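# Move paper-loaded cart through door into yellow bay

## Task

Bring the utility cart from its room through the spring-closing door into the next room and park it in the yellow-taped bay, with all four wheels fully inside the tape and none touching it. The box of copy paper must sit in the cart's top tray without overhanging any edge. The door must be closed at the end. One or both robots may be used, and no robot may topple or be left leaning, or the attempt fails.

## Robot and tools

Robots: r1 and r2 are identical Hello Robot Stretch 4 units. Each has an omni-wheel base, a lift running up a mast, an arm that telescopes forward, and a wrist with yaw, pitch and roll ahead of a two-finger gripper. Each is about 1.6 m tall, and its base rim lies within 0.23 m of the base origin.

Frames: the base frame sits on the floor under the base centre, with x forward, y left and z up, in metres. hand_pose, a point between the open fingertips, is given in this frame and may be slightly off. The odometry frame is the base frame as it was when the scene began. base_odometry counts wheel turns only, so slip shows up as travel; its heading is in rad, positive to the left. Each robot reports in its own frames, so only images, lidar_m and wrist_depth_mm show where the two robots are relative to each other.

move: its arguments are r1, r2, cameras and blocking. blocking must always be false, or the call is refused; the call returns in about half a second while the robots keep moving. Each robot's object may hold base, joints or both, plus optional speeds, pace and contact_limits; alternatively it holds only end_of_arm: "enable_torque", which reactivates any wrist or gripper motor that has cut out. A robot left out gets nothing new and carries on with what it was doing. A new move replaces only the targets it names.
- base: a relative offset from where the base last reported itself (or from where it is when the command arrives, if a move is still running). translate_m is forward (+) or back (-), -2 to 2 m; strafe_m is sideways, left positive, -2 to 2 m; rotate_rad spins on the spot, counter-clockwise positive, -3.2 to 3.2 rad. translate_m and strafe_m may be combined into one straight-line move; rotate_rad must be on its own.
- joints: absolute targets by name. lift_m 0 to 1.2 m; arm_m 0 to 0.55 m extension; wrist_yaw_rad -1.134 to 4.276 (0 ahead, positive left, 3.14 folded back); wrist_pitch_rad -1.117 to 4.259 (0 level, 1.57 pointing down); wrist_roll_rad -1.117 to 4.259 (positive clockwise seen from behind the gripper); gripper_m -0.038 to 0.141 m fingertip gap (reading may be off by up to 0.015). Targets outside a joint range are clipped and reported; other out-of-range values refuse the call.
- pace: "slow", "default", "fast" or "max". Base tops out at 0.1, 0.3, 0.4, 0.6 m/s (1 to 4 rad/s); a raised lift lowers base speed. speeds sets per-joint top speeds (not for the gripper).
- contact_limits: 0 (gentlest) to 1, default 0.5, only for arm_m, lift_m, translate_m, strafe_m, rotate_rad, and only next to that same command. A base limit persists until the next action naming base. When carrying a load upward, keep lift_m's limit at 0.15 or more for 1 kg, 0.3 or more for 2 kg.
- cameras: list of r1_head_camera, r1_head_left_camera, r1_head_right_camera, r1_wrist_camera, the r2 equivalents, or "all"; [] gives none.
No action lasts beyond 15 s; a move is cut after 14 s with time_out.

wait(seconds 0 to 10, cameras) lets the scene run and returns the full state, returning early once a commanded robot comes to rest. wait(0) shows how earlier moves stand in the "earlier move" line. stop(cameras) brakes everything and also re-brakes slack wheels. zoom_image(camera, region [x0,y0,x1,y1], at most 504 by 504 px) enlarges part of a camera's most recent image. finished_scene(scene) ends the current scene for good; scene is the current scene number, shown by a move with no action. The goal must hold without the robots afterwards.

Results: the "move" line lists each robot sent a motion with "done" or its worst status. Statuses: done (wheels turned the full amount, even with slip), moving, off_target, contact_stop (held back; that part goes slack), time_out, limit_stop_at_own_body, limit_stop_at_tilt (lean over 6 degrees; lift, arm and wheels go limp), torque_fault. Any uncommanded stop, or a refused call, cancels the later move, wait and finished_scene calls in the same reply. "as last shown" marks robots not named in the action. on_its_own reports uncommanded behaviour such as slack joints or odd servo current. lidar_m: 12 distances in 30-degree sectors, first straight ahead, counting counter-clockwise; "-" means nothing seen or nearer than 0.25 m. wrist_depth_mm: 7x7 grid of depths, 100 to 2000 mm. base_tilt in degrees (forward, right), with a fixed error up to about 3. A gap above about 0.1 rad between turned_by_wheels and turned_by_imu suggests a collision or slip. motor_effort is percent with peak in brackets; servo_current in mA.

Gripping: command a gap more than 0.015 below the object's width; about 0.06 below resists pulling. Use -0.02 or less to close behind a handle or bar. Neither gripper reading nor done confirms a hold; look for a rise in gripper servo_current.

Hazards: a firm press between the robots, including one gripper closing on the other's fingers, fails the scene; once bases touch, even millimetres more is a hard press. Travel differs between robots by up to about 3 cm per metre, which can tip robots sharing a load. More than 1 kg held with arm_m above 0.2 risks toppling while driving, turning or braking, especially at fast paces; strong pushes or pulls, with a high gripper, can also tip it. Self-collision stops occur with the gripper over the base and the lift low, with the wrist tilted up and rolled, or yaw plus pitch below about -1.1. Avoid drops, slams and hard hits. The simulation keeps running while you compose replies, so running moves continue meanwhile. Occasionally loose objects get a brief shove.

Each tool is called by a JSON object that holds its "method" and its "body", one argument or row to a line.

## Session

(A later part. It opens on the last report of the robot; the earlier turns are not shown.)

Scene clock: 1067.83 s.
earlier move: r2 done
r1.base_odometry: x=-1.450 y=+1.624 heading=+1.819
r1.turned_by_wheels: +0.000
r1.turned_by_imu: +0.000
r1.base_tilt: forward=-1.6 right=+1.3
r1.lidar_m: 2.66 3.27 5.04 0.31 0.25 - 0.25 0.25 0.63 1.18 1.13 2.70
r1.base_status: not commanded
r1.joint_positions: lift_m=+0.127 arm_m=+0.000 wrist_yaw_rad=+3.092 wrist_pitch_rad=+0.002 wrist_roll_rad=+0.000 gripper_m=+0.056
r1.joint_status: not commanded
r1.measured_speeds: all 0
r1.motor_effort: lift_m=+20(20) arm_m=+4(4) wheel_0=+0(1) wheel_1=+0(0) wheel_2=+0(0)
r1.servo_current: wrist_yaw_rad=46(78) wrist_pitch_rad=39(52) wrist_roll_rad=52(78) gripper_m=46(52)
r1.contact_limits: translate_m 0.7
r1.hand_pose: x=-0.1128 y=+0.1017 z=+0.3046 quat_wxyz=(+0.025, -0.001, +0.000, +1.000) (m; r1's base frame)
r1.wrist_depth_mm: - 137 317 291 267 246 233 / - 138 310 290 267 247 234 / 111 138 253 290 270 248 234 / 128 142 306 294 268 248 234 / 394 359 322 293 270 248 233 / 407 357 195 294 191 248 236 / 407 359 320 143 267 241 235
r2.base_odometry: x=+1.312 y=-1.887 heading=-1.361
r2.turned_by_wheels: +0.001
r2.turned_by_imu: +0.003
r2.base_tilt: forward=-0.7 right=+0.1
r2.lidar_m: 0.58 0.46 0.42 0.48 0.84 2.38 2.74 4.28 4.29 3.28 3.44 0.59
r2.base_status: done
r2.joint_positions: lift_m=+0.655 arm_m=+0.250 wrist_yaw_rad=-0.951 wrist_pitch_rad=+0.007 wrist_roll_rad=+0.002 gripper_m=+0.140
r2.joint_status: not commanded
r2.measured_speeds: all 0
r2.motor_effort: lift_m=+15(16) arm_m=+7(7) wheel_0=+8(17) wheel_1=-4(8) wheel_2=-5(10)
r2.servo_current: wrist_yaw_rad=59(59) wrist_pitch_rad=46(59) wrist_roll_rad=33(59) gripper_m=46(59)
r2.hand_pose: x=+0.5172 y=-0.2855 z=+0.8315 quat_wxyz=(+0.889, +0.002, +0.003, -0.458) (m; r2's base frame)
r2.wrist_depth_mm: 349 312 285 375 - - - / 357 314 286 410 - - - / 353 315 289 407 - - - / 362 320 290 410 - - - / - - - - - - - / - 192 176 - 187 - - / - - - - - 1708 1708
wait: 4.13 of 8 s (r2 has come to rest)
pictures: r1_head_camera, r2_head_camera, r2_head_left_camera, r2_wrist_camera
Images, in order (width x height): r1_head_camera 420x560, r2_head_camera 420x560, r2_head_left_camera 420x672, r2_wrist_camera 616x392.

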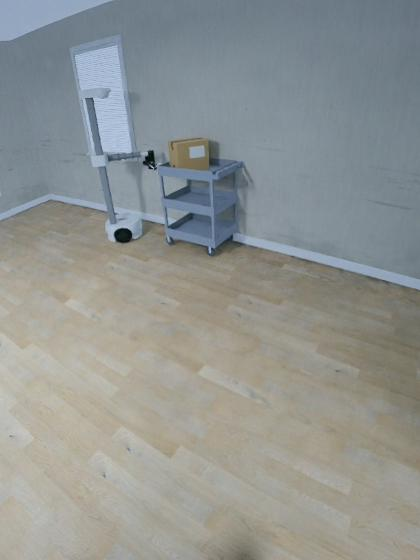

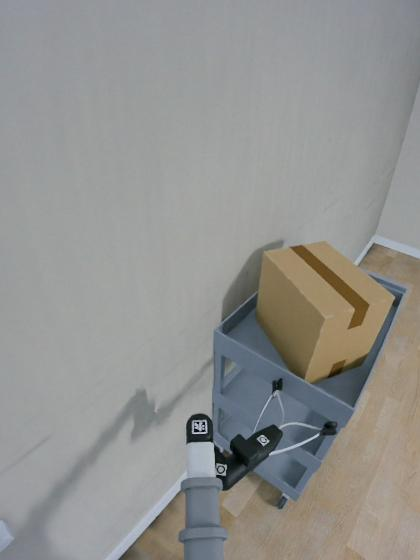

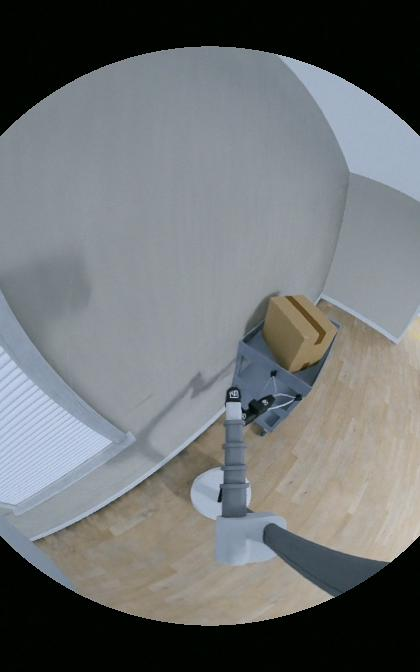

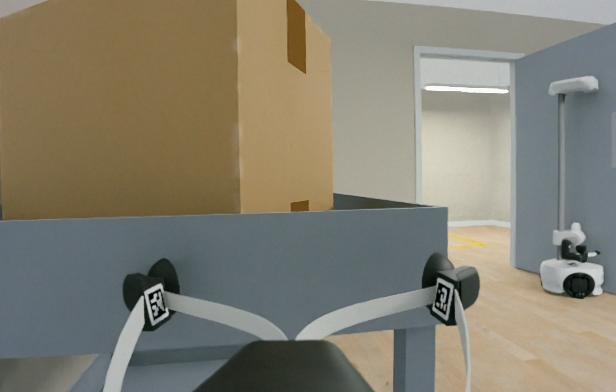

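{"method": "move", "body": {
  "blocking": false,
  "r2": {"base":{"translate_m":-0.65,"strafe_m":-0.51}}
}}

{"method": "wait", "body": {
  "seconds": 5
}}

{"method": "move", "body": {
  "blocking": false,
  "r2": {"base":{"rotate_rad":0.81},"joints":{"lift_m":1.05,"arm_m":0.25,"wrist_yaw_rad":0,"wrist_pitch_rad":1.57,"gripper_m":-0.03}}
}}

{"method": "wait", "body": {
  "seconds": 5
}}

{"method": "wait", "body": {
  "seconds": 1,
  "cameras": ["r2_head_camera","r2_head_right_camera"]
}}

Scene clock: 1093.37 s.
move: r2 moving
r1: as last shown
r1.base_tilt: forward=-1.5 right=+1.3
r1.lidar_m: 2.65 3.24 5.03 0.31 0.25 - 0.25 0.27 0.60 1.14 1.13 2.69
r1.servo_current: wrist_yaw_rad=52(72) wrist_pitch_rad=46(52) wrist_roll_rad=52(59) gripper_m=46(46)
r1.contact_limits: translate_m 0.7
r1.wrist_depth_mm: - 137 319 290 267 246 233 / - 137 310 291 266 247 233 / 111 138 253 293 268 247 234 / 128 142 309 291 268 248 232 / 399 355 322 294 270 248 232 / 407 362 195 296 191 248 235 / 410 362 320 143 267 240 236
r2.base_odometry: x=+1.286 y=-1.866 heading=-1.360
r2.turned_by_wheels: +0.000
r2.turned_by_imu: +0.001
r2.base_tilt: forward=-0.6 right=+0.1
r2.lidar_m: 0.62 0.50 0.47 0.52 0.89 2.37 2.70 4.25 4.24 3.25 3.46 0.60
r2.base_status: translate_m moving; strafe_m moving
r2.joint_positions: lift_m=+0.655 arm_m=+0.250 wrist_yaw_rad=-0.951 wrist_pitch_rad=+0.007 wrist_roll_rad=+0.002 gripper_m=+0.140
r2.joint_status: not commanded
r2.measured_speeds: translate_m=-0.102 strafe_m=-0.081 rotate_rad=+0.000 lift_m=+0.000 arm_m=+0.000 wrist_yaw_rad=+0.000 wrist_pitch_rad=+0.000 wrist_roll_rad=+0.000
r2.motor_effort: lift_m=+15(15) arm_m=+7(7) wheel_0=+0(12) wheel_1=-11(11) wheel_2=+11(11)
r2.servo_current: wrist_yaw_rad=52(52) wrist_pitch_rad=46(52) wrist_roll_rad=52(59) gripper_m=46(59)
r2.hand_pose: x=+0.5172 y=-0.2855 z=+0.8315 quat_wxyz=(+0.889, +0.002, +0.003, -0.458) (m; r2's base frame)
r2.wrist_depth_mm: 338 298 300 - - - - / 338 298 300 488 - - - / 338 301 301 480 - - - / 345 304 300 484 - - - / - - - - - - - / - 187 176 156 197 - - / - - - - - 1661 1756

Scene clock: 1097.03 s.
earlier move: r2 done
r1.base_odometry: x=-1.450 y=+1.624 heading=+1.819
r1.turned_by_wheels: +0.000
r1.turned_by_imu: +0.000
r1.base_tilt: forward=-1.5 right=+1.3
r1.lidar_m: 2.66 2.81 5.03 0.29 0.25 - 0.26 0.25 0.62 1.16 1.13 2.68
r1.base_status: not commanded
r1.joint_positions: lift_m=+0.127 arm_m=+0.000 wrist_yaw_rad=+3.092 wrist_pitch_rad=+0.002 wrist_roll_rad=+0.000 gripper_m=+0.056
r1.joint_status: not commanded
r1.measured_speeds: all 0
r1.motor_effort: lift_m=+20(20) arm_m=+4(4) wheel_0=+0(1) wheel_1=+0(0) wheel_2=+0(0)
r1.servo_current: wrist_yaw_rad=46(72) wrist_pitch_rad=33(52) wrist_roll_rad=33(72) gripper_m=39(52)
r1.contact_limits: translate_m 0.7
r1.hand_pose: x=-0.1128 y=+0.1017 z=+0.3046 quat_wxyz=(+0.025, -0.001, +0.000, +1.000) (m; r1's base frame)
r1.wrist_depth_mm: - 137 319 293 267 246 232 / - 138 310 291 267 247 234 / 111 138 253 291 267 248 235 / 128 142 309 294 268 249 231 / 399 357 320 294 270 249 232 / 404 359 195 293 191 249 236 / 410 359 320 143 267 241 236
r2.base_odometry: x=+0.678 y=-1.358 heading=-1.360
r2.turned_by_wheels: +0.000
r2.turned_by_imu: +0.000
r2.base_tilt: forward=-0.7 right=+0.0
r2.lidar_m: 1.09 1.29 1.24 1.42 2.26 2.24 2.57 3.47 3.46 3.03 2.96 2.81
r2.base_status: done
r2.joint_positions: lift_m=+0.655 arm_m=+0.250 wrist_yaw_rad=-0.951 wrist_pitch_rad=+0.007 wrist_roll_rad=+0.002 gripper_m=+0.140
r2.joint_status: not commanded
r2.measured_speeds: all 0
r2.motor_effort: lift_m=+15(16) arm_m=+7(7) wheel_0=+4(12) wheel_1=+0(12) wheel_2=+4(13)
r2.servo_current: wrist_yaw_rad=46(59) wrist_pitch_rad=46(59) wrist_roll_rad=46(59) gripper_m=52(59)
r2.hand_pose: x=+0.5172 y=-0.2855 z=+0.8315 quat_wxyz=(+0.889, +0.002, +0.003, -0.458) (m; r2's base frame)
r2.wrist_depth_mm: - - - - - - - / - - - - - - - / - - - - - - - / - - - - - - - / - - - - - - - / - - - - - - - / 1708 1808 1808 - 1808 1708 1756
wait: 3.67 of 5 s (r2 has come to rest)

Scene clock: 1097.53 s.
move: r2 moving
r1: as last shown
r1.lidar_m: 2.66 2.92 5.01 0.31 0.25 - 0.25 0.26 0.61 1.16 1.14 2.69
r1.servo_current: wrist_yaw_rad=46(65) wrist_pitch_rad=46(52) wrist_roll_rad=52(52) gripper_m=39(46)
r1.contact_limits: translate_m 0.7
r1.wrist_depth_mm: - 137 320 293 266 247 233 / - 137 312 291 267 246 233 / 111 138 253 291 270 249 234 / 128 142 310 290 268 247 232 / 399 357 322 294 268 249 232 / 407 359 195 294 190 249 235 / 410 359 319 143 266 240 235
r2.base_odometry: x=+0.678 y=-1.358 heading=-1.109
r2.turned_by_wheels: +0.251
r2.turned_by_imu: +0.244
r2.base_tilt: forward=-0.7 right=+0.1
r2.lidar_m: 1.13 1.22 1.28 1.73 2.25 2.30 3.05 3.44 3.58 2.97 3.56 1.24
r2.base_status: rotate_rad moving
r2.joint_positions: lift_m=+0.693 arm_m=+0.250 wrist_yaw_rad=-0.385 wrist_pitch_rad=+0.582 wrist_roll_rad=+0.002 gripper_m=+0.128
r2.joint_status: lift_m moving; arm_m moving; wrist_yaw_rad moving; wrist_pitch_rad moving; gripper_m moving
r2.measured_speeds: translate_m=+0.000 strafe_m=-0.001 rotate_rad=+0.977 lift_m=+0.146 arm_m=+0.000 wrist_yaw_rad=+1.746 wrist_pitch_rad=+1.817 wrist_roll_rad=+0.000
r2.motor_effort: lift_m=+21(24) arm_m=+7(12) wheel_0=-12(12) wheel_1=-9(9) wheel_2=-11(11)
r2.servo_current: wrist_yaw_rad=91(156) wrist_pitch_rad=59(85) wrist_roll_rad=46(52) gripper_m=104(104)
r2.hand_pose: x=+0.6111 y=-0.1716 z=+0.7123 quat_wxyz=(+0.940, +0.056, +0.281, -0.184) (m; r2's base frame)
r2.wrist_depth_mm: - 569 - 1025 - - - / - - 1281 - - - - / - - - 1863 - - - / - 831 - 1537 1576 1576 1537 / - 1118 - 1255 1281 1281 1255 / - 1042 201 1098 1025 1025 1060 / 960 946 931 - 976 917 931

Scene clock: 1099.63 s.
earlier move: r2 done
r1.base_odometry: x=-1.450 y=+1.624 heading=+1.819
r1.turned_by_wheels: +0.000
r1.turned_by_imu: +0.000
r1.base_tilt: forward=-1.5 right=+1.3
r1.lidar_m: 2.68 2.93 5.01 0.32 0.25 - 0.25 0.25 0.62 1.18 1.12 2.71
r1.base_status: not commanded
r1.joint_positions: lift_m=+0.127 arm_m=+0.000 wrist_yaw_rad=+3.092 wrist_pitch_rad=+0.002 wrist_roll_rad=+0.000 gripper_m=+0.056
r1.joint_status: not commanded
r1.measured_speeds: all 0
r1.motor_effort: lift_m=+20(20) arm_m=+3(4) wheel_0=+0(1) wheel_1=+0(0) wheel_2=+0(0)
r1.servo_current: wrist_yaw_rad=39(72) wrist_pitch_rad=52(52) wrist_roll_rad=46(72) gripper_m=39(46)
r1.contact_limits: translate_m 0.7
r1.hand_pose: x=-0.1128 y=+0.1017 z=+0.3046 quat_wxyz=(+0.025, -0.001, +0.000, +1.000) (m; r1's base frame)
r1.wrist_depth_mm: - 137 317 290 267 246 232 / - 137 310 289 266 248 233 / 111 138 252 293 268 248 233 / 129 142 309 293 267 248 232 / 397 355 320 291 268 248 233 / 404 359 196 294 191 249 234 / 407 362 319 143 266 240 236
r2.base_odometry: x=+0.678 y=-1.358 heading=-0.551
r2.turned_by_wheels: +0.558
r2.turned_by_imu: +0.544
r2.base_tilt: forward=-0.6 right=+0.0
r2.lidar_m: 1.24 1.31 1.77 2.24 2.30 3.09 3.52 3.56 2.94 3.55 1.19 1.13
r2.base_status: done
r2.joint_positions: lift_m=+1.050 arm_m=+0.250 wrist_yaw_rad=-0.003 wrist_pitch_rad=+1.567 wrist_roll_rad=+0.002 gripper_m=-0.029
r2.joint_status: all done
r2.measured_speeds: all 0
r2.motor_effort: lift_m=+21(25) arm_m=+6(12) wheel_0=-4(12) wheel_1=-4(11) wheel_2=-3(13)
r2.servo_current: wrist_yaw_rad=52(156) wrist_pitch_rad=46(104) wrist_roll_rad=46(59) gripper_m=98(189)
r2.hand_pose: x=+0.4216 y=-0.0874 z=+0.9395 quat_wxyz=(+0.708, +0.002, +0.706, -0.002) (m; r2's base frame)
r2.wrist_depth_mm: 1138 1138 1138 1138 1138 1118 976 / 1182 1160 1138 1160 1118 1160 1118 / 1182 1160 1160 1138 1160 1138 1118 / 1182 1160 1182 1160 1160 1138 1138 / 1182 1182 1205 1138 1138 1138 1138 / 1205 1182 186 198 178 1160 1138 / 1205 1182 - - - - 1138
wait: 2.10 of 5 s (r2 has come to rest)

Scene clock: 1100.63 s.
r1.base_odometry: x=-1.450 y=+1.624 heading=+1.819
r1.turned_by_wheels: +0.000
r1.turned_by_imu: +0.000
r1.base_tilt: forward=-1.6 right=+1.3
r1.lidar_m: 2.68 2.93 5.00 0.32 0.25 - 0.25 0.25 0.62 1.14 1.12 2.69
r1.base_status: not commanded
r1.joint_positions: lift_m=+0.127 arm_m=+0.000 wrist_yaw_rad=+3.092 wrist_pitch_rad=+0.002 wrist_roll_rad=+0.000 gripper_m=+0.056
r1.joint_status: not commanded
r1.measured_speeds: all 0
r1.motor_effort: lift_m=+20(20) arm_m=+4(4) wheel_0=+0(1) wheel_1=+0(0) wheel_2=+0(0)
r1.servo_current: wrist_yaw_rad=65(72) wrist_pitch_rad=39(52) wrist_roll_rad=39(72) gripper_m=46(46)
r1.contact_limits: translate_m 0.7
r1.hand_pose: x=-0.1128 y=+0.1017 z=+0.3046 quat_wxyz=(+0.025, -0.001, +0.000, +1.000) (m; r1's base frame)
r1.wrist_depth_mm: - 137 319 290 267 247 233 / - 138 314 293 268 248 233 / 111 138 254 291 268 247 235 / 128 141 310 291 267 248 233 / 397 357 324 294 267 248 232 / 407 359 196 294 191 249 235 / 410 364 320 143 268 242 236
r2.base_odometry: x=+0.678 y=-1.358 heading=-0.551
r2.turned_by_wheels: +0.000
r2.turned_by_imu: +0.000
r2.base_tilt: forward=-0.7 right=+0.1
r2.lidar_m: 1.24 1.29 1.80 2.23 2.31 3.10 3.53 3.58 2.96 3.56 1.22 1.12
r2.base_status: done
r2.joint_positions: lift_m=+1.050 arm_m=+0.250 wrist_yaw_rad=-0.003 wrist_pitch_rad=+1.567 wrist_roll_rad=+0.002 gripper_m=-0.029
r2.joint_status: all done
r2.measured_speeds: all 0
r2.motor_effort: lift_m=+21(25) arm_m=+6(12) wheel_0=-4(12) wheel_1=-4(11) wheel_2=-3(13)
r2.servo_current: wrist_yaw_rad=52(156) wrist_pitch_rad=46(104) wrist_roll_rad=33(59) gripper_m=98(189)
r2.hand_pose: x=+0.4216 y=-0.0874 z=+0.9395 quat_wxyz=(+0.708, +0.002, +0.706, -0.002) (m; r2's base frame)
r2.wrist_depth_mm: 1160 1160 1138 1138 1118 1118 976 / 1160 1182 1160 1182 1118 1138 1118 / 1160 1182 1160 1160 1138 1138 1138 / 1182 1160 1138 1182 1138 1160 1138 / 1182 1160 1160 1182 1160 1138 1138 / 1205 1205 186 200 179 1138 1138 / 1182 1182 - - - - 1138
wait: 1.00 s; at rest by 0.27 s
pictures: r2_head_camera, r2_head_right_camera
Images, in order (width x height): r2_head_camera 420x560, r2_head_right_camera 420x672.

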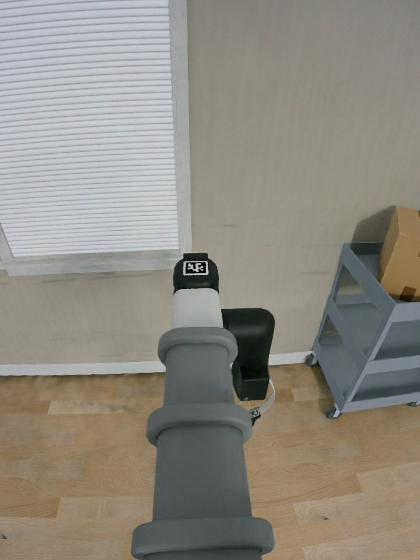

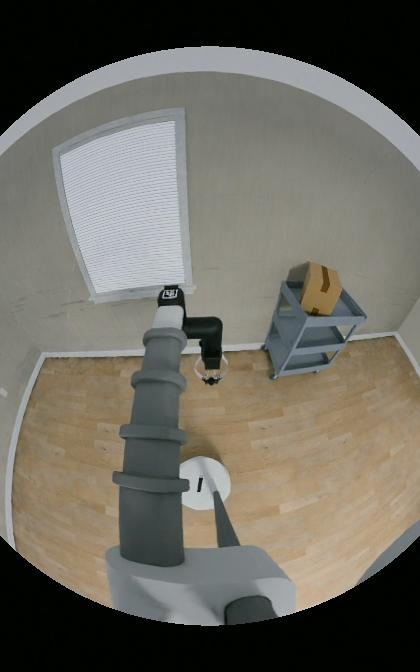

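{"method": "move", "body": {
  "blocking": false,
  "r2": {"base":{"strafe_m":-1.15}}
}}

{"method": "wait", "body": {
  "seconds": 6
}}

{"method": "wait", "body": {
  "seconds": 0.5,
  "cameras": ["r2_head_camera","r2_head_right_camera","r2_wrist_camera"]
}}

Scene clock: 1106.07 s.
move: r2 moving
r1: as last shown
r1.base_tilt: forward=-1.5 right=+1.3
r1.lidar_m: 2.64 2.89 5.03 0.31 0.25 - 0.25 0.25 0.61 1.13 1.12 2.70
r1.servo_current: wrist_yaw_rad=52(52) wrist_pitch_rad=46(46) wrist_roll_rad=46(59) gripper_m=39(46)
r1.contact_limits: translate_m 0.7
r1.wrist_depth_mm: - 137 319 290 267 245 234 / - 137 310 294 268 248 234 / 111 138 252 293 268 247 235 / 128 141 310 293 268 248 233 / 394 357 322 294 268 248 233 / 404 359 195 293 191 249 236 / 410 362 320 143 267 241 236
r2.base_odometry: x=+0.659 y=-1.389 heading=-0.551
r2.turned_by_wheels: +0.000
r2.turned_by_imu: +0.000
r2.base_tilt: forward=-0.7 right=+0.1
r2.lidar_m: 1.25 1.30 1.76 2.27 2.36 3.16 3.53 3.57 2.89 3.54 1.22 1.10
r2.base_status: strafe_m moving
r2.joint_positions: lift_m=+1.050 arm_m=+0.250 wrist_yaw_rad=-0.003 wrist_pitch_rad=+1.567 wrist_roll_rad=+0.002 gripper_m=-0.029
r2.joint_status: not commanded
r2.measured_speeds: translate_m=+0.000 strafe_m=-0.140 rotate_rad=-0.001 lift_m=+0.000 arm_m=+0.000 wrist_yaw_rad=+0.000 wrist_pitch_rad=+0.000 wrist_roll_rad=+0.000
r2.motor_effort: lift_m=+21(21) arm_m=+6(7) wheel_0=+11(12) wheel_1=-10(11) wheel_2=+1(2)
r2.servo_current: wrist_yaw_rad=46(59) wrist_pitch_rad=46(46) wrist_roll_rad=46(52) gripper_m=104(111)
r2.hand_pose: x=+0.4216 y=-0.0874 z=+0.9395 quat_wxyz=(+0.708, +0.002, +0.706, -0.002) (m; r2's base frame)
r2.wrist_depth_mm: 1160 1160 1138 1138 1138 1138 960 / 1138 1160 1160 1138 1138 1118 1138 / 1160 1160 1182 1160 1138 1160 1138 / 1205 1182 1138 1138 1138 1138 1118 / 1160 1182 1160 1160 1160 1138 1160 / 1205 1182 186 198 179 1138 1138 / 1205 1182 - - - - 1160

Scene clock: 1110.73 s.
earlier move: r2 done
r1.base_odometry: x=-1.450 y=+1.624 heading=+1.819
r1.turned_by_wheels: +0.000
r1.turned_by_imu: +0.000
r1.base_tilt: forward=-1.5 right=+1.3
r1.lidar_m: 2.05 1.95 5.03 0.29 0.25 - 0.25 0.26 0.60 1.15 1.13 2.69
r1.base_status: not commanded
r1.joint_positions: lift_m=+0.127 arm_m=+0.000 wrist_yaw_rad=+3.092 wrist_pitch_rad=+0.002 wrist_roll_rad=+0.000 gripper_m=+0.056
r1.joint_status: not commanded
r1.measured_speeds: all 0
r1.motor_effort: lift_m=+20(20) arm_m=+4(4) wheel_0=+0(1) wheel_1=+0(0) wheel_2=+0(0)
r1.servo_current: wrist_yaw_rad=52(78) wrist_pitch_rad=39(52) wrist_roll_rad=46(65) gripper_m=39(46)
r1.contact_limits: translate_m 0.7
r1.hand_pose: x=-0.1128 y=+0.1017 z=+0.3046 quat_wxyz=(+0.025, -0.001, +0.000, +1.000) (m; r1's base frame)
r1.wrist_depth_mm: - 137 319 290 267 248 233 / - 137 312 291 266 247 233 / 111 138 252 291 268 247 235 / 128 142 309 293 268 248 232 / 399 357 320 293 270 249 232 / 404 359 196 293 191 249 236 / 410 362 319 143 266 241 236
r2.base_odometry: x=+0.076 y=-2.338 heading=-0.551
r2.turned_by_wheels: +0.000
r2.turned_by_imu: +0.002
r2.base_tilt: forward=-0.7 right=+0.0
r2.lidar_m: 0.86 0.87 1.84 3.38 3.47 3.65 3.46 2.16 1.94 2.42 1.95 0.89
r2.base_status: done
r2.joint_positions: lift_m=+1.050 arm_m=+0.250 wrist_yaw_rad=-0.003 wrist_pitch_rad=+1.567 wrist_roll_rad=+0.002 gripper_m=-0.029
r2.joint_status: not commanded
r2.measured_speeds: all 0
r2.motor_effort: lift_m=+21(21) arm_m=+6(7) wheel_0=+1(15) wheel_1=-3(12) wheel_2=+0(2)
r2.servo_current: wrist_yaw_rad=65(65) wrist_pitch_rad=39(46) wrist_roll_rad=46(65) gripper_m=111(111)
r2.hand_pose: x=+0.4216 y=-0.0874 z=+0.9396 quat_wxyz=(+0.708, +0.002, +0.706, -0.002) (m; r2's base frame)
r2.wrist_depth_mm: 1138 1160 - 1160 1118 1118 1118 / 1160 1182 1160 1138 1138 1118 1118 / 1160 1160 1160 1160 1138 1160 1138 / 1182 1160 1138 1160 1160 1138 1118 / 1182 1182 1160 1160 1160 1138 1118 / 1182 1182 186 198 179 1138 1160 / 1205 1160 - - - - 1138
wait: 4.67 of 6 s (r2 has come to rest)

Scene clock: 1111.23 s.
r1.base_odometry: x=-1.450 y=+1.624 heading=+1.819
r1.turned_by_wheels: +0.000
r1.turned_by_imu: +0.000
r1.base_tilt: forward=-1.6 right=+1.3
r1.lidar_m: 2.07 1.94 5.03 0.32 0.25 - 0.25 0.26 0.62 1.15 1.14 2.68
r1.base_status: not commanded
r1.joint_positions: lift_m=+0.127 arm_m=+0.000 wrist_yaw_rad=+3.092 wrist_pitch_rad=+0.002 wrist_roll_rad=+0.000 gripper_m=+0.056
r1.joint_status: not commanded
r1.measured_speeds: all 0
r1.motor_effort: lift_m=+20(20) arm_m=+4(4) wheel_0=+0(1) wheel_1=+0(0) wheel_2=+0(0)
r1.servo_current: wrist_yaw_rad=52(78) wrist_pitch_rad=46(52) wrist_roll_rad=39(65) gripper_m=46(46)
r1.contact_limits: translate_m 0.7
r1.hand_pose: x=-0.1128 y=+0.1017 z=+0.3046 quat_wxyz=(+0.025, -0.001, +0.000, +1.000) (m; r1's base frame)
r1.wrist_depth_mm: - 137 319 290 266 247 232 / - 137 312 291 267 246 234 / 111 138 253 289 268 247 234 / 128 142 307 293 268 248 233 / 397 357 322 294 270 249 233 / 404 359 195 294 191 250 235 / 407 359 322 143 266 241 235
r2.base_odometry: x=+0.076 y=-2.338 heading=-0.551
r2.turned_by_wheels: +0.000
r2.turned_by_imu: +0.000
r2.base_tilt: forward=-0.7 right=+0.1
r2.lidar_m: 0.85 0.86 1.83 3.39 3.50 3.62 3.49 2.17 1.97 2.42 1.91 0.89
r2.base_status: done
r2.joint_positions: lift_m=+1.050 arm_m=+0.250 wrist_yaw_rad=-0.003 wrist_pitch_rad=+1.567 wrist_roll_rad=+0.002 gripper_m=-0.029
r2.joint_status: not commanded
r2.measured_speeds: all 0
r2.motor_effort: lift_m=+21(21) arm_m=+6(7) wheel_0=+1(15) wheel_1=-3(12) wheel_2=+0(2)
r2.servo_current: wrist_yaw_rad=52(65) wrist_pitch_rad=33(46) wrist_roll_rad=46(65) gripper_m=104(111)
r2.hand_pose: x=+0.4216 y=-0.0874 z=+0.9396 quat_wxyz=(+0.708, +0.002, +0.706, -0.002) (m; r2's base frame)
r2.wrist_depth_mm: 1160 1138 - 1138 1138 1118 1138 / 1182 1160 1118 1138 1160 1160 1138 / 1182 1160 1182 1138 1138 1118 1118 / 1205 1160 1182 1160 1138 1118 1138 / 1160 1182 1160 1160 1160 1138 1160 / 1229 1182 186 199 179 1160 1138 / 1205 1182 - - - - 1160
wait: 0.50 s; at rest by 0.27 s
pictures: r2_head_camera, r2_head_right_camera, r2_wrist_camera
Images, in order (width x height): r2_head_camera 420x560, r2_head_right_camera 420x672, r2_wrist_camera 616x392.

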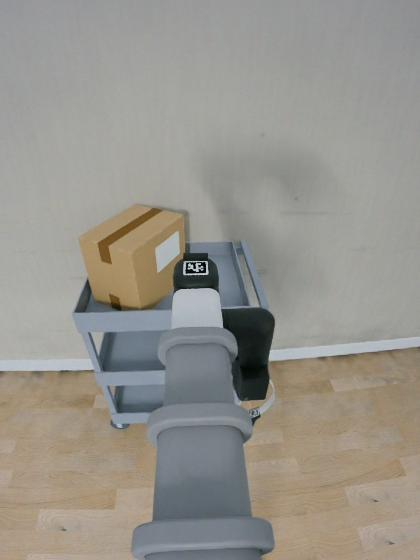

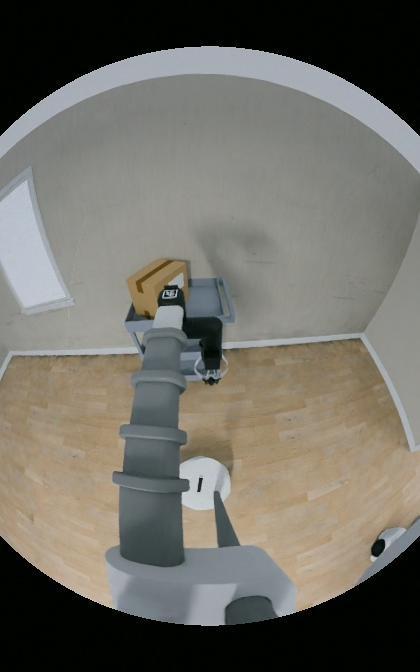

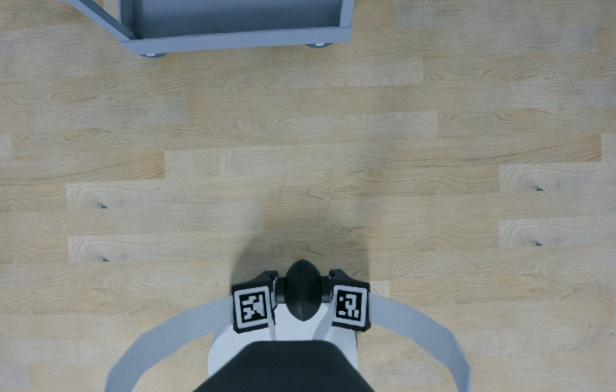

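{"method": "move", "body": {
  "blocking": false,
  "r2": {"base":{"translate_m":0.34,"strafe_m":0.12},"joints":{"arm_m":0.42}}
}}

{"method": "wait", "body": {
  "seconds": 4
}}

{"method": "wait", "body": {
  "seconds": 1,
  "cameras": ["r2_head_camera","r2_head_right_camera","r2_wrist_camera"]
}}

Scene clock: 1125.93 s.
move: r2 moving
r1: as last shown
r1.base_tilt: forward=-1.5 right=+1.3
r1.lidar_m: 2.09 1.95 5.01 0.30 0.25 - 0.25 0.27 0.59 1.15 1.12 2.69
r1.servo_current: wrist_yaw_rad=59(59) wrist_pitch_rad=39(52) wrist_roll_rad=52(52) gripper_m=39(46)
r1.contact_limits: translate_m 0.7
r1.wrist_depth_mm: - 137 319 291 265 246 232 / - 137 310 291 268 247 234 / 111 138 253 291 268 246 234 / 128 141 307 293 268 248 232 / 397 357 320 294 268 247 233 / 407 357 195 294 191 249 235 / 407 362 319 143 267 241 235
r2.base_odometry: x=+0.108 y=-2.345 heading=-0.551
r2.turned_by_wheels: +0.000
r2.turned_by_imu: +0.001
r2.base_tilt: forward=-0.7 right=+0.0
r2.lidar_m: 0.81 0.82 1.75 3.37 3.49 3.66 3.53 2.20 1.99 2.43 1.92 0.87
r2.base_status: translate_m moving; strafe_m moving
r2.joint_positions: lift_m=+1.050 arm_m=+0.300 wrist_yaw_rad=-0.003 wrist_pitch_rad=+1.567 wrist_roll_rad=+0.002 gripper_m=-0.029
r2.joint_status: arm_m moving
r2.measured_speeds: translate_m=+0.120 strafe_m=+0.041 rotate_rad=+0.004 lift_m=+0.000 arm_m=+0.195 wrist_yaw_rad=+0.000 wrist_pitch_rad=+0.000 wrist_roll_rad=+0.000
r2.motor_effort: lift_m=+21(21) arm_m=+11(11) wheel_0=+4(7) wheel_1=+9(10) wheel_2=-12(13)
r2.servo_current: wrist_yaw_rad=46(52) wrist_pitch_rad=46(46) wrist_roll_rad=46(59) gripper_m=111(111)
r2.hand_pose: x=+0.4721 y=-0.0874 z=+0.9396 quat_wxyz=(+0.708, +0.002, +0.706, -0.002) (m; r2's base frame)
r2.wrist_depth_mm: 1160 - - - 1138 1118 1118 / 1160 1182 1182 1138 1138 1138 1138 / 1160 1182 1160 1160 1138 1138 1138 / 1205 1182 1160 1182 1160 1138 1138 / 1160 1182 1182 1138 1138 1160 1118 / 1205 1160 185 198 178 1138 1138 / 1182 1205 - - - - 1138

Scene clock: 1128.07 s.
earlier move: r2 done
r1.base_odometry: x=-1.450 y=+1.624 heading=+1.819
r1.turned_by_wheels: +0.000
r1.turned_by_imu: +0.000
r1.base_tilt: forward=-1.6 right=+1.3
r1.lidar_m: 2.27 2.26 5.02 0.31 0.25 - 0.25 0.25 0.61 1.17 1.10 2.70
r1.base_status: not commanded
r1.joint_positions: lift_m=+0.127 arm_m=+0.000 wrist_yaw_rad=+3.092 wrist_pitch_rad=+0.002 wrist_roll_rad=+0.000 gripper_m=+0.056
r1.joint_status: not commanded
r1.measured_speeds: all 0
r1.motor_effort: lift_m=+20(20) arm_m=+4(4) wheel_0=+0(1) wheel_1=+0(0) wheel_2=+0(0)
r1.servo_current: wrist_yaw_rad=52(65) wrist_pitch_rad=39(52) wrist_roll_rad=46(65) gripper_m=39(46)
r1.contact_limits: translate_m 0.7
r1.hand_pose: x=-0.1128 y=+0.1017 z=+0.3046 quat_wxyz=(+0.025, -0.001, +0.000, +1.000) (m; r1's base frame)
r1.wrist_depth_mm: - 137 320 290 267 246 232 / - 137 312 291 267 247 233 / 111 138 252 291 270 248 234 / 128 142 310 293 270 248 232 / 397 357 324 294 270 249 233 / 404 359 195 294 191 249 236 / 404 362 320 143 267 240 236
r2.base_odometry: x=+0.429 y=-2.414 heading=-0.551
r2.turned_by_wheels: +0.000
r2.turned_by_imu: +0.000
r2.base_tilt: forward=-0.6 right=+0.1
r2.lidar_m: 0.51 0.53 1.34 3.27 3.39 3.99 3.83 2.33 2.29 2.53 1.46 0.55
r2.base_status: done
r2.joint_positions: lift_m=+1.050 arm_m=+0.420 wrist_yaw_rad=-0.003 wrist_pitch_rad=+1.567 wrist_roll_rad=+0.002 gripper_m=-0.029
r2.joint_status: all done
r2.measured_speeds: all 0
r2.motor_effort: lift_m=+21(21) arm_m=+7(11) wheel_0=+2(9) wheel_1=+2(11) wheel_2=-2(14)
r2.servo_current: wrist_yaw_rad=46(59) wrist_pitch_rad=39(46) wrist_roll_rad=52(65) gripper_m=104(111)
r2.hand_pose: x=+0.5915 y=-0.0874 z=+0.9396 quat_wxyz=(+0.708, +0.002, +0.706, -0.002) (m; r2's base frame)
r2.wrist_depth_mm: 121 165 234 353 - - 304 / 132 178 273 - - 359 312 / 146 206 322 - - 364 314 / 164 242 357 - - 364 319 / 191 291 - - - 364 320 / 208 322 183 199 178 322 320 / 1182 1182 1205 - - - 1160
wait: 2.13 of 4 s (r2 has come to rest)

Scene clock: 1129.07 s.
r1.base_odometry: x=-1.450 y=+1.624 heading=+1.819
r1.turned_by_wheels: +0.000
r1.turned_by_imu: +0.000
r1.base_tilt: forward=-1.5 right=+1.3
r1.lidar_m: 2.26 2.27 5.04 0.29 0.25 - 0.25 0.25 0.61 1.17 1.12 2.69
r1.base_status: not commanded
r1.joint_positions: lift_m=+0.127 arm_m=+0.000 wrist_yaw_rad=+3.092 wrist_pitch_rad=+0.002 wrist_roll_rad=+0.000 gripper_m=+0.056
r1.joint_status: not commanded
r1.measured_speeds: all 0
r1.motor_effort: lift_m=+20(20) arm_m=+4(4) wheel_0=+0(1) wheel_1=+0(0) wheel_2=+0(0)
r1.servo_current: wrist_yaw_rad=33(65) wrist_pitch_rad=39(52) wrist_roll_rad=59(65) gripper_m=39(46)
r1.contact_limits: translate_m 0.7
r1.hand_pose: x=-0.1128 y=+0.1017 z=+0.3046 quat_wxyz=(+0.025, -0.001, +0.000, +1.000) (m; r1's base frame)
r1.wrist_depth_mm: - 137 317 290 266 246 232 / - 137 310 291 267 247 234 / 111 138 252 293 268 247 234 / 128 142 309 293 268 249 233 / 397 355 322 294 268 248 233 / 404 362 195 293 191 250 235 / 407 359 319 143 266 242 236
r2.base_odometry: x=+0.429 y=-2.414 heading=-0.551
r2.turned_by_wheels: +0.000
r2.turned_by_imu: +0.000
r2.base_tilt: forward=-0.7 right=+0.1
r2.lidar_m: 0.51 0.54 1.34 3.26 3.39 3.96 3.86 2.29 2.28 2.55 1.46 0.52
r2.base_status: done
r2.joint_positions: lift_m=+1.050 arm_m=+0.420 wrist_yaw_rad=-0.003 wrist_pitch_rad=+1.567 wrist_roll_rad=+0.002 gripper_m=-0.029
r2.joint_status: all done
r2.measured_speeds: all 0
r2.motor_effort: lift_m=+21(21) arm_m=+7(11) wheel_0=+2(9) wheel_1=+2(11) wheel_2=-2(14)
r2.servo_current: wrist_yaw_rad=46(59) wrist_pitch_rad=46(46) wrist_roll_rad=46(65) gripper_m=104(111)
r2.hand_pose: x=+0.5915 y=-0.0874 z=+0.9396 quat_wxyz=(+0.708, +0.002, +0.706, -0.002) (m; r2's base frame)
r2.wrist_depth_mm: 121 165 234 351 - - 303 / 132 179 272 - - 359 310 / 146 206 322 - - 362 314 / 164 243 355 - - 366 319 / 190 293 - - - 364 319 / 209 320 182 199 178 324 320 / 1182 1182 1160 - - - 1138
wait: 1.00 s; at rest by 0.27 s
pictures: r2_head_camera, r2_head_right_camera, r2_wrist_camera
Images, in order (width x height): r2_head_camera 420x560, r2_head_right_camera 420x672, r2_wrist_camera 616x392.

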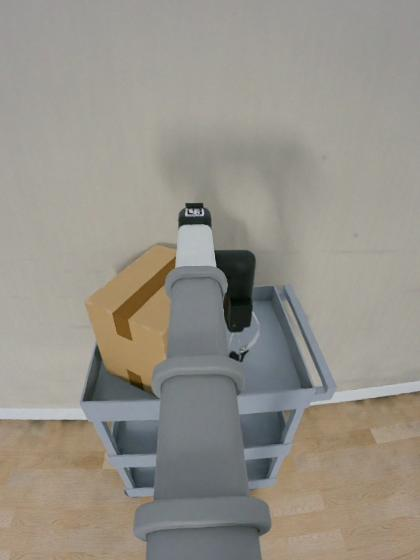

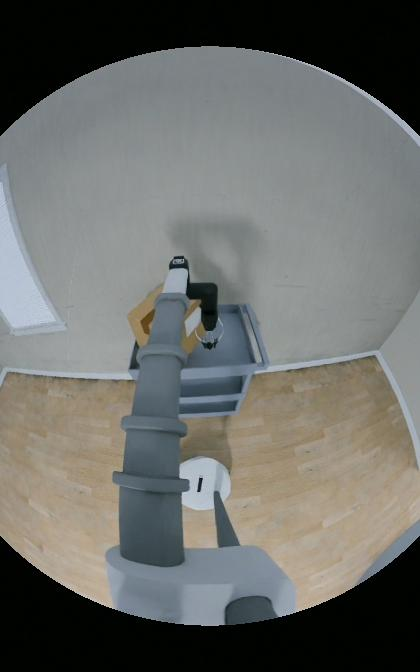

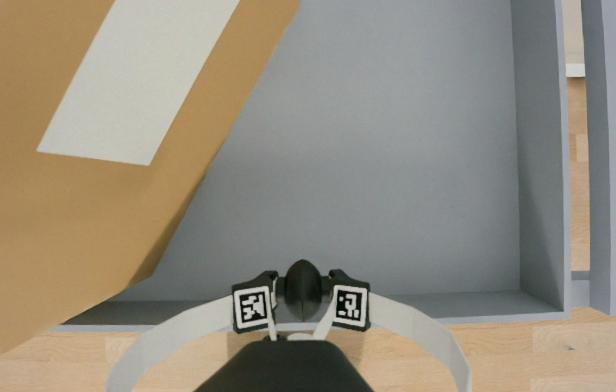

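{"method": "move", "body": {
  "blocking": false,
  "r2": {"joints":{"lift_m":0.935}}
}}

{"method": "wait", "body": {
  "seconds": 3
}}

{"method": "move", "body": {
  "blocking": false,
  "r2": {"base":{"translate_m":-0.42},"pace":"slow"}
}}

{"method": "wait", "body": {
  "seconds": 7,
  "cameras": ["r2_head_camera","r2_head_right_camera","r2_wrist_camera"]
}}

Scene clock: 1136.87 s.
move: r2 moving
r1: as last shown
r1.base_tilt: forward=-1.6 right=+1.3
r1.lidar_m: 2.27 2.27 5.03 0.31 0.25 - 0.25 0.25 0.63 1.18 1.11 2.69
r1.servo_current: wrist_yaw_rad=52(59) wrist_pitch_rad=39(52) wrist_roll_rad=52(59) gripper_m=39(46)
r1.contact_limits: translate_m 0.7
r1.wrist_depth_mm: - 137 320 290 267 246 234 / - 138 312 291 267 246 232 / 111 138 252 290 268 247 234 / 128 141 309 293 270 248 233 / 399 355 324 293 271 249 232 / 404 362 195 294 190 249 237 / 410 357 319 143 267 240 235
r2.base_odometry: x=+0.429 y=-2.414 heading=-0.551
r2.turned_by_wheels: +0.000
r2.turned_by_imu: +0.000
r2.base_tilt: forward=-0.7 right=+0.1
r2.lidar_m: 0.51 0.53 1.35 3.27 3.40 3.98 3.86 2.34 2.22 2.54 1.45 0.53
r2.base_status: not commanded
r2.joint_positions: lift_m=+1.012 arm_m=+0.420 wrist_yaw_rad=-0.003 wrist_pitch_rad=+1.567 wrist_roll_rad=+0.002 gripper_m=-0.029
r2.joint_status: lift_m moving
r2.measured_speeds: translate_m=+0.000 strafe_m=+0.000 rotate_rad=+0.000 lift_m=-0.146 arm_m=+0.000 wrist_yaw_rad=+0.000 wrist_pitch_rad=+0.000 wrist_roll_rad=+0.000
r2.motor_effort: lift_m=+16(22) arm_m=+7(7) wheel_0=+2(3) wheel_1=+1(2) wheel_2=-2(2)
r2.servo_current: wrist_yaw_rad=59(59) wrist_pitch_rad=39(52) wrist_roll_rad=46(65) gripper_m=104(111)
r2.hand_pose: x=+0.5915 y=-0.0874 z=+0.9022 quat_wxyz=(+0.708, +0.002, +0.706, -0.002) (m; r2's base frame)
r2.wrist_depth_mm: 117 165 236 - - - 290 / 134 184 263 - - - 306 / 146 206 310 - - - 297 / 165 242 - - - - 315 / 190 281 - - - - 317 / 213 296 183 198 171 293 286 / 1182 1160 1138 - 1138 - 1118

Scene clock: 1137.90 s.
earlier move: r2 done
r1.base_odometry: x=-1.450 y=+1.624 heading=+1.819
r1.turned_by_wheels: +0.000
r1.turned_by_imu: +0.000
r1.base_tilt: forward=-1.5 right=+1.3
r1.lidar_m: 2.27 2.26 5.01 0.33 0.25 - 0.25 0.26 0.60 1.13 1.13 2.69
r1.base_status: not commanded
r1.joint_positions: lift_m=+0.127 arm_m=+0.000 wrist_yaw_rad=+3.092 wrist_pitch_rad=+0.002 wrist_roll_rad=+0.000 gripper_m=+0.056
r1.joint_status: not commanded
r1.measured_speeds: all 0
r1.motor_effort: lift_m=+20(20) arm_m=+4(4) wheel_0=+0(1) wheel_1=+0(0) wheel_2=+0(0)
r1.servo_current: wrist_yaw_rad=46(59) wrist_pitch_rad=46(52) wrist_roll_rad=59(59) gripper_m=46(46)
r1.contact_limits: translate_m 0.7
r1.hand_pose: x=-0.1128 y=+0.1017 z=+0.3046 quat_wxyz=(+0.025, -0.001, +0.000, +1.000) (m; r1's base frame)
r1.wrist_depth_mm: - 137 319 289 266 247 232 / - 138 309 291 267 246 233 / 111 138 253 291 268 248 234 / 128 141 309 293 270 248 233 / 399 357 320 293 270 250 232 / 404 362 196 294 191 248 236 / 404 359 320 143 266 241 235
r2.base_odometry: x=+0.429 y=-2.414 heading=-0.551
r2.turned_by_wheels: +0.000
r2.turned_by_imu: +0.000
r2.base_tilt: forward=-0.7 right=+0.0
r2.lidar_m: 0.52 0.55 1.35 3.27 3.37 3.97 3.86 2.34 2.29 2.53 1.44 0.56
r2.base_status: not commanded
r2.joint_positions: lift_m=+0.935 arm_m=+0.420 wrist_yaw_rad=-0.003 wrist_pitch_rad=+1.567 wrist_roll_rad=+0.002 gripper_m=-0.029
r2.joint_status: all done
r2.measured_speeds: all 0
r2.motor_effort: lift_m=+14(22) arm_m=+7(7) wheel_0=+2(3) wheel_1=+1(2) wheel_2=-2(2)
r2.servo_current: wrist_yaw_rad=52(59) wrist_pitch_rad=33(52) wrist_roll_rad=52(65) gripper_m=104(117)
r2.hand_pose: x=+0.5915 y=-0.0874 z=+0.8251 quat_wxyz=(+0.708, +0.002, +0.706, -0.002) (m; r2's base frame)
r2.wrist_depth_mm: 116 154 229 - - - - / 135 179 244 - - - - / 146 207 - - - - - / 164 226 - - - - - / 191 259 - - - - - / 206 - 183 199 170 - - / 235 220 233 - 223 229 226
wait: 1.03 of 3 s (r2 has come to rest)

Scene clock: 1138.40 s.
move: r2 moving
r1: as last shown
r1.lidar_m: 2.25 2.24 5.02 0.32 0.25 - 0.25 0.26 0.61 1.18 1.11 2.68
r1.servo_current: wrist_yaw_rad=52(65) wrist_pitch_rad=39(46) wrist_roll_rad=72(72) gripper_m=39(52)
r1.contact_limits: translate_m 0.7
r1.wrist_depth_mm: - 137 319 290 266 247 233 / - 137 312 290 267 247 233 / 111 138 253 291 267 248 233 / 128 142 309 294 270 248 232 / 397 357 322 291 270 248 232 / 407 359 195 296 191 247 236 / 407 362 322 143 268 240 236
r2.base_odometry: x=+0.418 y=-2.407 heading=-0.551
r2.turned_by_wheels: +0.000
r2.turned_by_imu: +0.000
r2.base_tilt: forward=-0.6 right=+0.1
r2.lidar_m: 0.53 0.54 1.37 3.27 3.36 3.96 3.84 2.32 2.28 2.53 1.47 0.54
r2.base_status: translate_m moving
r2.joint_positions: lift_m=+0.935 arm_m=+0.420 wrist_yaw_rad=-0.003 wrist_pitch_rad=+1.567 wrist_roll_rad=+0.002 gripper_m=-0.029
r2.joint_status: not commanded
r2.measured_speeds: translate_m=-0.048 strafe_m=+0.000 rotate_rad=+0.001 lift_m=+0.000 arm_m=+0.000 wrist_yaw_rad=+0.000 wrist_pitch_rad=+0.000 wrist_roll_rad=+0.000
r2.motor_effort: lift_m=+14(14) arm_m=+7(7) wheel_0=-2(8) wheel_1=-6(6) wheel_2=+8(8)
r2.servo_current: wrist_yaw_rad=33(59) wrist_pitch_rad=39(46) wrist_roll_rad=52(72) gripper_m=111(111)
r2.hand_pose: x=+0.5915 y=-0.0874 z=+0.8251 quat_wxyz=(+0.708, +0.002, +0.706, -0.002) (m; r2's base frame)
r2.wrist_depth_mm: 128 174 224 - - - - / 136 193 247 - - - - / 154 216 - - - - - / 172 237 - - - - - / 195 - - - - - - / 210 - 182 199 171 - - / 229 212 212 - 216 207 204

Scene clock: 1143.40 s.
earlier move: r2 done
r1.base_odometry: x=-1.450 y=+1.624 heading=+1.819
r1.turned_by_wheels: +0.000
r1.turned_by_imu: +0.000
r1.base_tilt: forward=-1.5 right=+1.3
r1.lidar_m: 2.16 1.99 5.03 0.31 0.25 - 0.25 0.25 0.62 1.15 1.11 2.70
r1.base_status: not commanded
r1.joint_positions: lift_m=+0.127 arm_m=+0.000 wrist_yaw_rad=+3.092 wrist_pitch_rad=+0.002 wrist_roll_rad=+0.000 gripper_m=+0.056
r1.joint_status: not commanded
r1.measured_speeds: all 0
r1.motor_effort: lift_m=+20(20) arm_m=+4(4) wheel_0=+0(1) wheel_1=+0(0) wheel_2=+0(0)
r1.servo_current: wrist_yaw_rad=39(78) wrist_pitch_rad=46(52) wrist_roll_rad=52(72) gripper_m=39(52)
r1.contact_limits: translate_m 0.7
r1.hand_pose: x=-0.1128 y=+0.1017 z=+0.3046 quat_wxyz=(+0.025, -0.001, +0.000, +1.000) (m; r1's base frame)
r1.wrist_depth_mm: - 137 320 290 266 247 232 / - 137 310 291 267 246 232 / 111 138 252 291 268 248 234 / 128 141 306 293 268 247 233 / 394 359 320 291 267 249 233 / 407 362 196 294 190 249 235 / 407 357 319 143 266 241 236
r2.base_odometry: x=+0.071 y=-2.194 heading=-0.551
r2.turned_by_wheels: -0.001
r2.turned_by_imu: -0.001
r2.base_tilt: forward=-0.7 right=+0.1
r2.lidar_m: 0.48 1.42 1.91 3.26 3.36 3.55 3.37 3.47 2.03 2.56 0.63 0.38
r2.base_status: done
r2.joint_positions: lift_m=+0.935 arm_m=+0.420 wrist_yaw_rad=+0.003 wrist_pitch_rad=+1.566 wrist_roll_rad=+0.002 gripper_m=-0.029
r2.joint_status: not commanded
r2.measured_speeds: all 0
r2.motor_effort: lift_m=+15(15) arm_m=-4(7) wheel_0=-7(12) wheel_1=-5(9) wheel_2=+4(16)
r2.servo_current: wrist_yaw_rad=46(65) wrist_pitch_rad=46(72) wrist_roll_rad=39(72) gripper_m=104(117)
r2.hand_pose: x=+0.5924 y=-0.0874 z=+0.8251 quat_wxyz=(+0.709, +0.000, +0.706, +0.000) (m; r2's base frame)
r2.wrist_depth_mm: - - - - - - - / 1060 128 137 145 138 159 166 / 1060 220 205 220 212 - - / 1060 1042 240 - - - - / 1060 1060 219 - - - - / 1078 1060 185 199 173 - - / 1078 1078 1042 - - - -
wait: 5.00 of 7 s (r2 has come to rest)
pictures: r2_head_camera, r2_head_right_camera, r2_wrist_camera
Images, in order (width x height): r2_head_camera 420x560, r2_head_right_camera 420x672, r2_wrist_camera 616x392.

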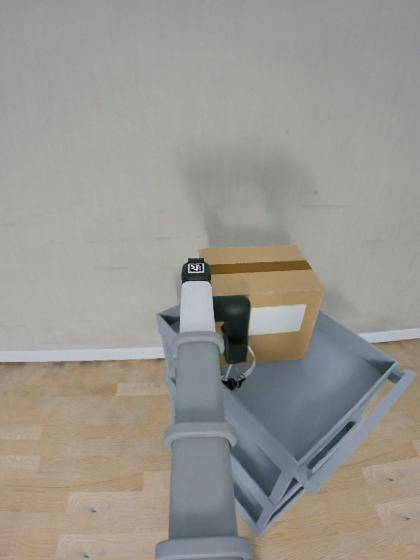

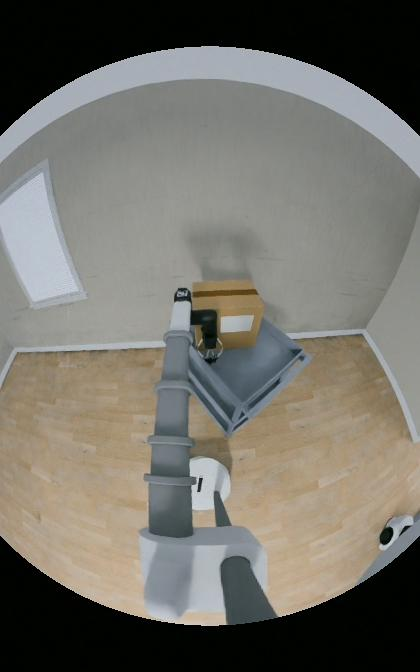

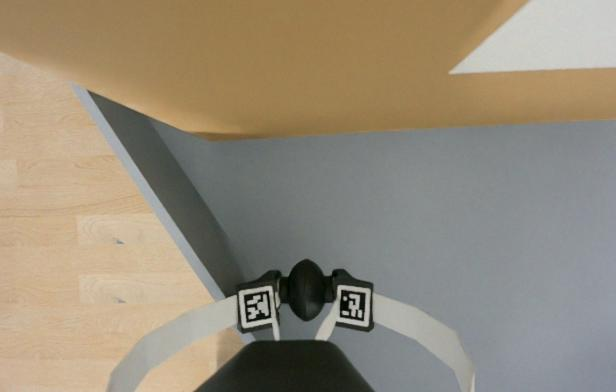

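{"method": "move", "body": {
  "blocking": false,
  "r2": {"base":{"translate_m":0.08,"strafe_m":0.03},"pace":"slow"}
}}

{"method": "wait", "body": {
  "seconds": 3
}}

{"method": "move", "body": {
  "blocking": false,
  "r2": {"base":{"translate_m":-0.33,"strafe_m":0.12},"pace":"slow"}
}}

{"method": "wait", "body": {
  "seconds": 7,
  "cameras": ["r2_head_camera","r2_head_right_camera","r2_wrist_camera"]
}}

Scene clock: 1163.80 s.
move: r2 moving
r1: as last shown
r1.lidar_m: 2.16 1.99 5.03 0.29 0.25 - 0.25 0.26 0.60 1.18 1.11 2.69
r1.servo_current: wrist_yaw_rad=52(52) wrist_pitch_rad=46(46) wrist_roll_rad=52(65) gripper_m=46(46)
r1.contact_limits: translate_m 0.7
r1.wrist_depth_mm: - 137 319 291 266 246 233 / - 137 312 293 267 247 233 / 111 137 253 290 268 247 234 / 128 142 307 293 268 248 231 / 397 357 322 296 268 248 232 / 407 362 195 293 191 249 236 / 404 359 319 143 268 241 236
r2.base_odometry: x=+0.084 y=-2.196 heading=-0.551
r2.turned_by_wheels: +0.000
r2.turned_by_imu: +0.001
r2.base_tilt: forward=-0.7 right=+0.1
r2.lidar_m: 0.49 1.44 1.86 3.26 3.34 3.54 3.42 3.49 2.04 2.55 0.55 0.36
r2.base_status: translate_m moving; strafe_m moving
r2.joint_positions: lift_m=+0.935 arm_m=+0.420 wrist_yaw_rad=+0.003 wrist_pitch_rad=+1.567 wrist_roll_rad=+0.002 gripper_m=-0.029
r2.joint_status: not commanded
r2.measured_speeds: translate_m=+0.048 strafe_m=+0.018 rotate_rad=+0.002 lift_m=+0.000 arm_m=+0.000 wrist_yaw_rad=+0.000 wrist_pitch_rad=+0.001 wrist_roll_rad=+0.000
r2.motor_effort: lift_m=+15(15) arm_m=-4(4) wheel_0=+1(5) wheel_1=+6(7) wheel_2=-9(10)
r2.servo_current: wrist_yaw_rad=52(59) wrist_pitch_rad=39(46) wrist_roll_rad=52(52) gripper_m=104(111)
r2.hand_pose: x=+0.5923 y=-0.0874 z=+0.8251 quat_wxyz=(+0.709, +0.000, +0.706, +0.000) (m; r2's base frame)
r2.wrist_depth_mm: - - - - - - - / - - - 119 114 116 - / 1042 202 177 164 186 195 - / 1042 1042 246 - - - - / 1060 1060 220 - - - - / 1078 1060 186 199 172 - - / 1060 1060 1042 - - - -

Scene clock: 1165.37 s.
earlier move: r2 done
r1.base_odometry: x=-1.450 y=+1.624 heading=+1.819
r1.turned_by_wheels: +0.000
r1.turned_by_imu: +0.000
r1.base_tilt: forward=-1.5 right=+1.3
r1.lidar_m: 2.20 2.04 5.03 0.33 0.25 - 0.25 0.27 0.60 1.17 1.14 2.69
r1.base_status: not commanded
r1.joint_positions: lift_m=+0.127 arm_m=+0.000 wrist_yaw_rad=+3.092 wrist_pitch_rad=+0.002 wrist_roll_rad=+0.000 gripper_m=+0.056
r1.joint_status: not commanded
r1.measured_speeds: all 0
r1.motor_effort: lift_m=+20(20) arm_m=+4(4) wheel_0=+0(1) wheel_1=+0(0) wheel_2=+0(0)
r1.servo_current: wrist_yaw_rad=52(72) wrist_pitch_rad=39(46) wrist_roll_rad=46(85) gripper_m=39(46)
r1.contact_limits: translate_m 0.7
r1.hand_pose: x=-0.1128 y=+0.1017 z=+0.3046 quat_wxyz=(+0.025, -0.001, +0.000, +1.000) (m; r1's base frame)
r1.wrist_depth_mm: - 137 319 290 267 248 233 / - 137 310 293 267 247 234 / 111 138 253 291 267 248 234 / 128 142 307 293 267 247 232 / 397 357 324 294 268 248 232 / 402 357 196 293 191 249 236 / 410 359 320 143 268 241 235
r2.base_odometry: x=+0.155 y=-2.210 heading=-0.552
r2.turned_by_wheels: +0.000
r2.turned_by_imu: +0.000
r2.base_tilt: forward=-0.7 right=+0.1
r2.lidar_m: 0.47 1.36 1.81 3.24 3.36 3.65 3.51 2.31 2.10 2.57 0.46 0.33
r2.base_status: done
r2.joint_positions: lift_m=+0.935 arm_m=+0.420 wrist_yaw_rad=-0.001 wrist_pitch_rad=+1.568 wrist_roll_rad=+0.002 gripper_m=-0.029
r2.joint_status: not commanded
r2.measured_speeds: all 0
r2.motor_effort: lift_m=+15(15) arm_m=-4(4) wheel_0=+1(7) wheel_1=+4(9) wheel_2=-7(17)
r2.servo_current: wrist_yaw_rad=52(59) wrist_pitch_rad=39(46) wrist_roll_rad=46(59) gripper_m=98(111)
r2.hand_pose: x=+0.5917 y=-0.0874 z=+0.8251 quat_wxyz=(+0.708, +0.001, +0.706, -0.001) (m; r2's base frame)
r2.wrist_depth_mm: - - - - - - - / 1042 124 - - - - - / 1060 246 167 182 162 174 - / 1078 1042 236 - - - - / 1078 1078 214 - - - - / 1078 1060 184 200 172 - - / 1098 1078 1078 - - - -
wait: 1.57 of 3 s (r2 has come to rest)

Scene clock: 1165.87 s.
move: r2 moving
r1: as last shown
r1.base_tilt: forward=-1.6 right=+1.3
r1.lidar_m: 2.19 2.06 5.01 0.30 0.25 - 0.25 0.25 0.62 1.15 1.11 2.67
r1.motor_effort: lift_m=+20(20) arm_m=+4(4) wheel_0=+0(0) wheel_1=+0(0) wheel_2=+0(0)
r1.servo_current: wrist_yaw_rad=52(65) wrist_pitch_rad=39(46) wrist_roll_rad=26(59) gripper_m=39(46)
r1.contact_limits: translate_m 0.7
r1.wrist_depth_mm: - 137 319 290 267 247 233 / - 137 312 291 267 247 234 / 111 138 254 291 266 248 234 / 128 142 309 293 270 249 232 / 394 359 325 294 270 248 232 / 410 357 195 294 191 249 236 / 410 362 320 143 267 242 236
r2.base_odometry: x=+0.147 y=-2.200 heading=-0.552
r2.turned_by_wheels: -0.001
r2.turned_by_imu: +0.000
r2.base_tilt: forward=-0.6 right=+0.1
r2.lidar_m: 0.47 1.37 1.83 3.22 3.34 3.58 3.48 3.49 2.09 2.55 0.50 0.36
r2.base_status: translate_m moving; strafe_m moving
r2.joint_positions: lift_m=+0.935 arm_m=+0.420 wrist_yaw_rad=-0.001 wrist_pitch_rad=+1.568 wrist_roll_rad=+0.002 gripper_m=-0.029
r2.joint_status: not commanded
r2.measured_speeds: translate_m=-0.048 strafe_m=+0.017 rotate_rad=+0.000 lift_m=+0.000 arm_m=+0.000 wrist_yaw_rad=+0.000 wrist_pitch_rad=+0.000 wrist_roll_rad=+0.000
r2.motor_effort: lift_m=+15(15) arm_m=-4(4) wheel_0=-10(12) wheel_1=-7(7) wheel_2=+9(9)
r2.servo_current: wrist_yaw_rad=52(52) wrist_pitch_rad=39(46) wrist_roll_rad=52(52) gripper_m=104(111)
r2.hand_pose: x=+0.5917 y=-0.0874 z=+0.8251 quat_wxyz=(+0.708, +0.001, +0.706, -0.001) (m; r2's base frame)
r2.wrist_depth_mm: - - - - - - - / 1060 231 113 121 - - - / 1060 1042 191 167 186 159 178 / 1060 1060 224 - - - - / 1060 1042 239 - - - - / 1060 1078 185 199 174 - - / 1060 1060 - - - - -

Scene clock: 1170.10 s.
earlier move: r2 done
r1.base_odometry: x=-1.450 y=+1.624 heading=+1.819
r1.turned_by_wheels: +0.000
r1.turned_by_imu: +0.000
r1.base_tilt: forward=-1.5 right=+1.3
r1.lidar_m: 2.07 2.01 5.03 0.32 0.25 - 0.25 0.25 0.61 1.16 1.12 2.69
r1.base_status: not commanded
r1.joint_positions: lift_m=+0.127 arm_m=+0.000 wrist_yaw_rad=+3.092 wrist_pitch_rad=+0.002 wrist_roll_rad=+0.000 gripper_m=+0.056
r1.joint_status: not commanded
r1.measured_speeds: all 0
r1.motor_effort: lift_m=+20(20) arm_m=+3(4) wheel_0=+0(1) wheel_1=+0(0) wheel_2=+0(0)
r1.servo_current: wrist_yaw_rad=52(72) wrist_pitch_rad=39(52) wrist_roll_rad=59(72) gripper_m=46(52)
r1.contact_limits: translate_m 0.7
r1.hand_pose: x=-0.1128 y=+0.1017 z=+0.3046 quat_wxyz=(+0.025, -0.001, +0.000, +1.000) (m; r1's base frame)
r1.wrist_depth_mm: - 137 319 291 266 248 233 / - 137 310 291 267 247 233 / 111 138 253 291 268 249 235 / 128 142 309 293 270 248 232 / 399 355 322 293 268 248 233 / 407 359 195 293 191 249 236 / 410 362 319 143 268 240 236
r2.base_odometry: x=-0.063 y=-1.935 heading=-0.552
r2.turned_by_wheels: +0.000
r2.turned_by_imu: -0.001
r2.base_tilt: forward=-0.7 right=+0.0
r2.lidar_m: 0.43 1.69 2.21 3.11 3.20 3.25 3.14 3.22 2.03 2.70 0.69 0.37
r2.base_status: done
r2.joint_positions: lift_m=+0.935 arm_m=+0.420 wrist_yaw_rad=-0.001 wrist_pitch_rad=+1.567 wrist_roll_rad=+0.002 gripper_m=-0.029
r2.joint_status: not commanded
r2.measured_speeds: all 0
r2.motor_effort: lift_m=+15(15) arm_m=-3(4) wheel_0=-6(15) wheel_1=-6(10) wheel_2=+4(9)
r2.servo_current: wrist_yaw_rad=46(59) wrist_pitch_rad=39(46) wrist_roll_rad=52(59) gripper_m=104(111)
r2.hand_pose: x=+0.5918 y=-0.0874 z=+0.8251 quat_wxyz=(+0.708, +0.001, +0.706, -0.001) (m; r2's base frame)
r2.wrist_depth_mm: 1060 1042 - 246 231 220 201 / 1060 1042 - - - - - / 1060 1042 213 - - - - / 1060 1060 234 - - - - / 1060 1042 257 - - - - / 1060 1060 185 197 173 - - / 1078 1060 1060 - - - -
wait: 4.23 of 7 s (r2 has come to rest)
pictures: r2_head_camera, r2_head_right_camera, r2_wrist_camera
Images, in order (width x height): r2_head_camera 420x560, r2_head_right_camera 420x672, r2_wrist_camera 616x392.

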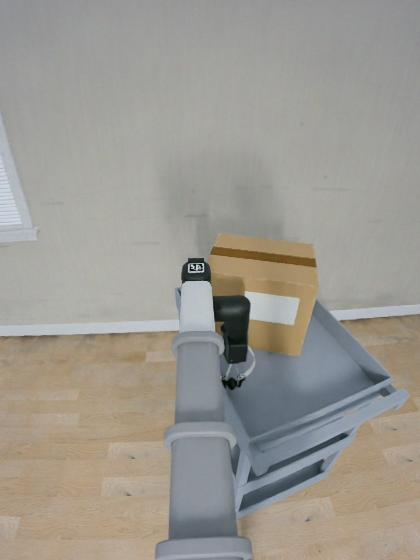

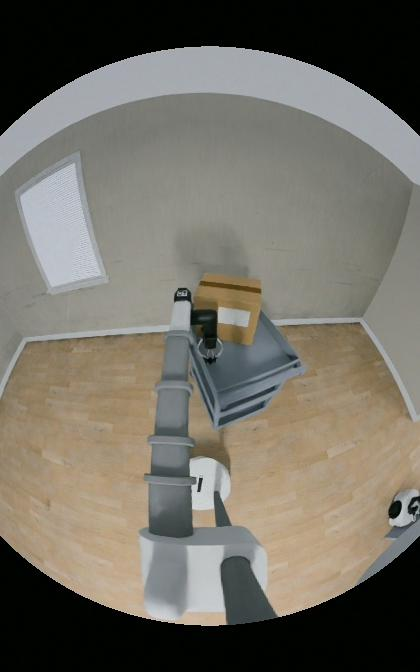

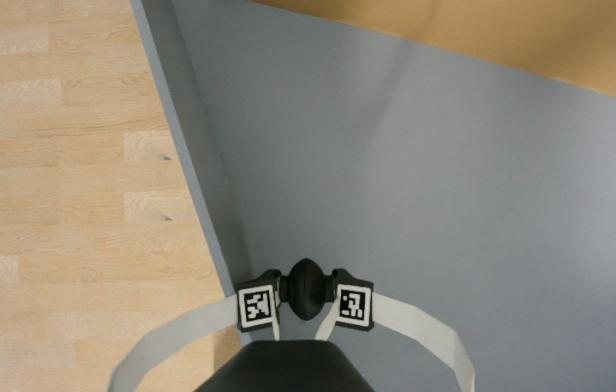

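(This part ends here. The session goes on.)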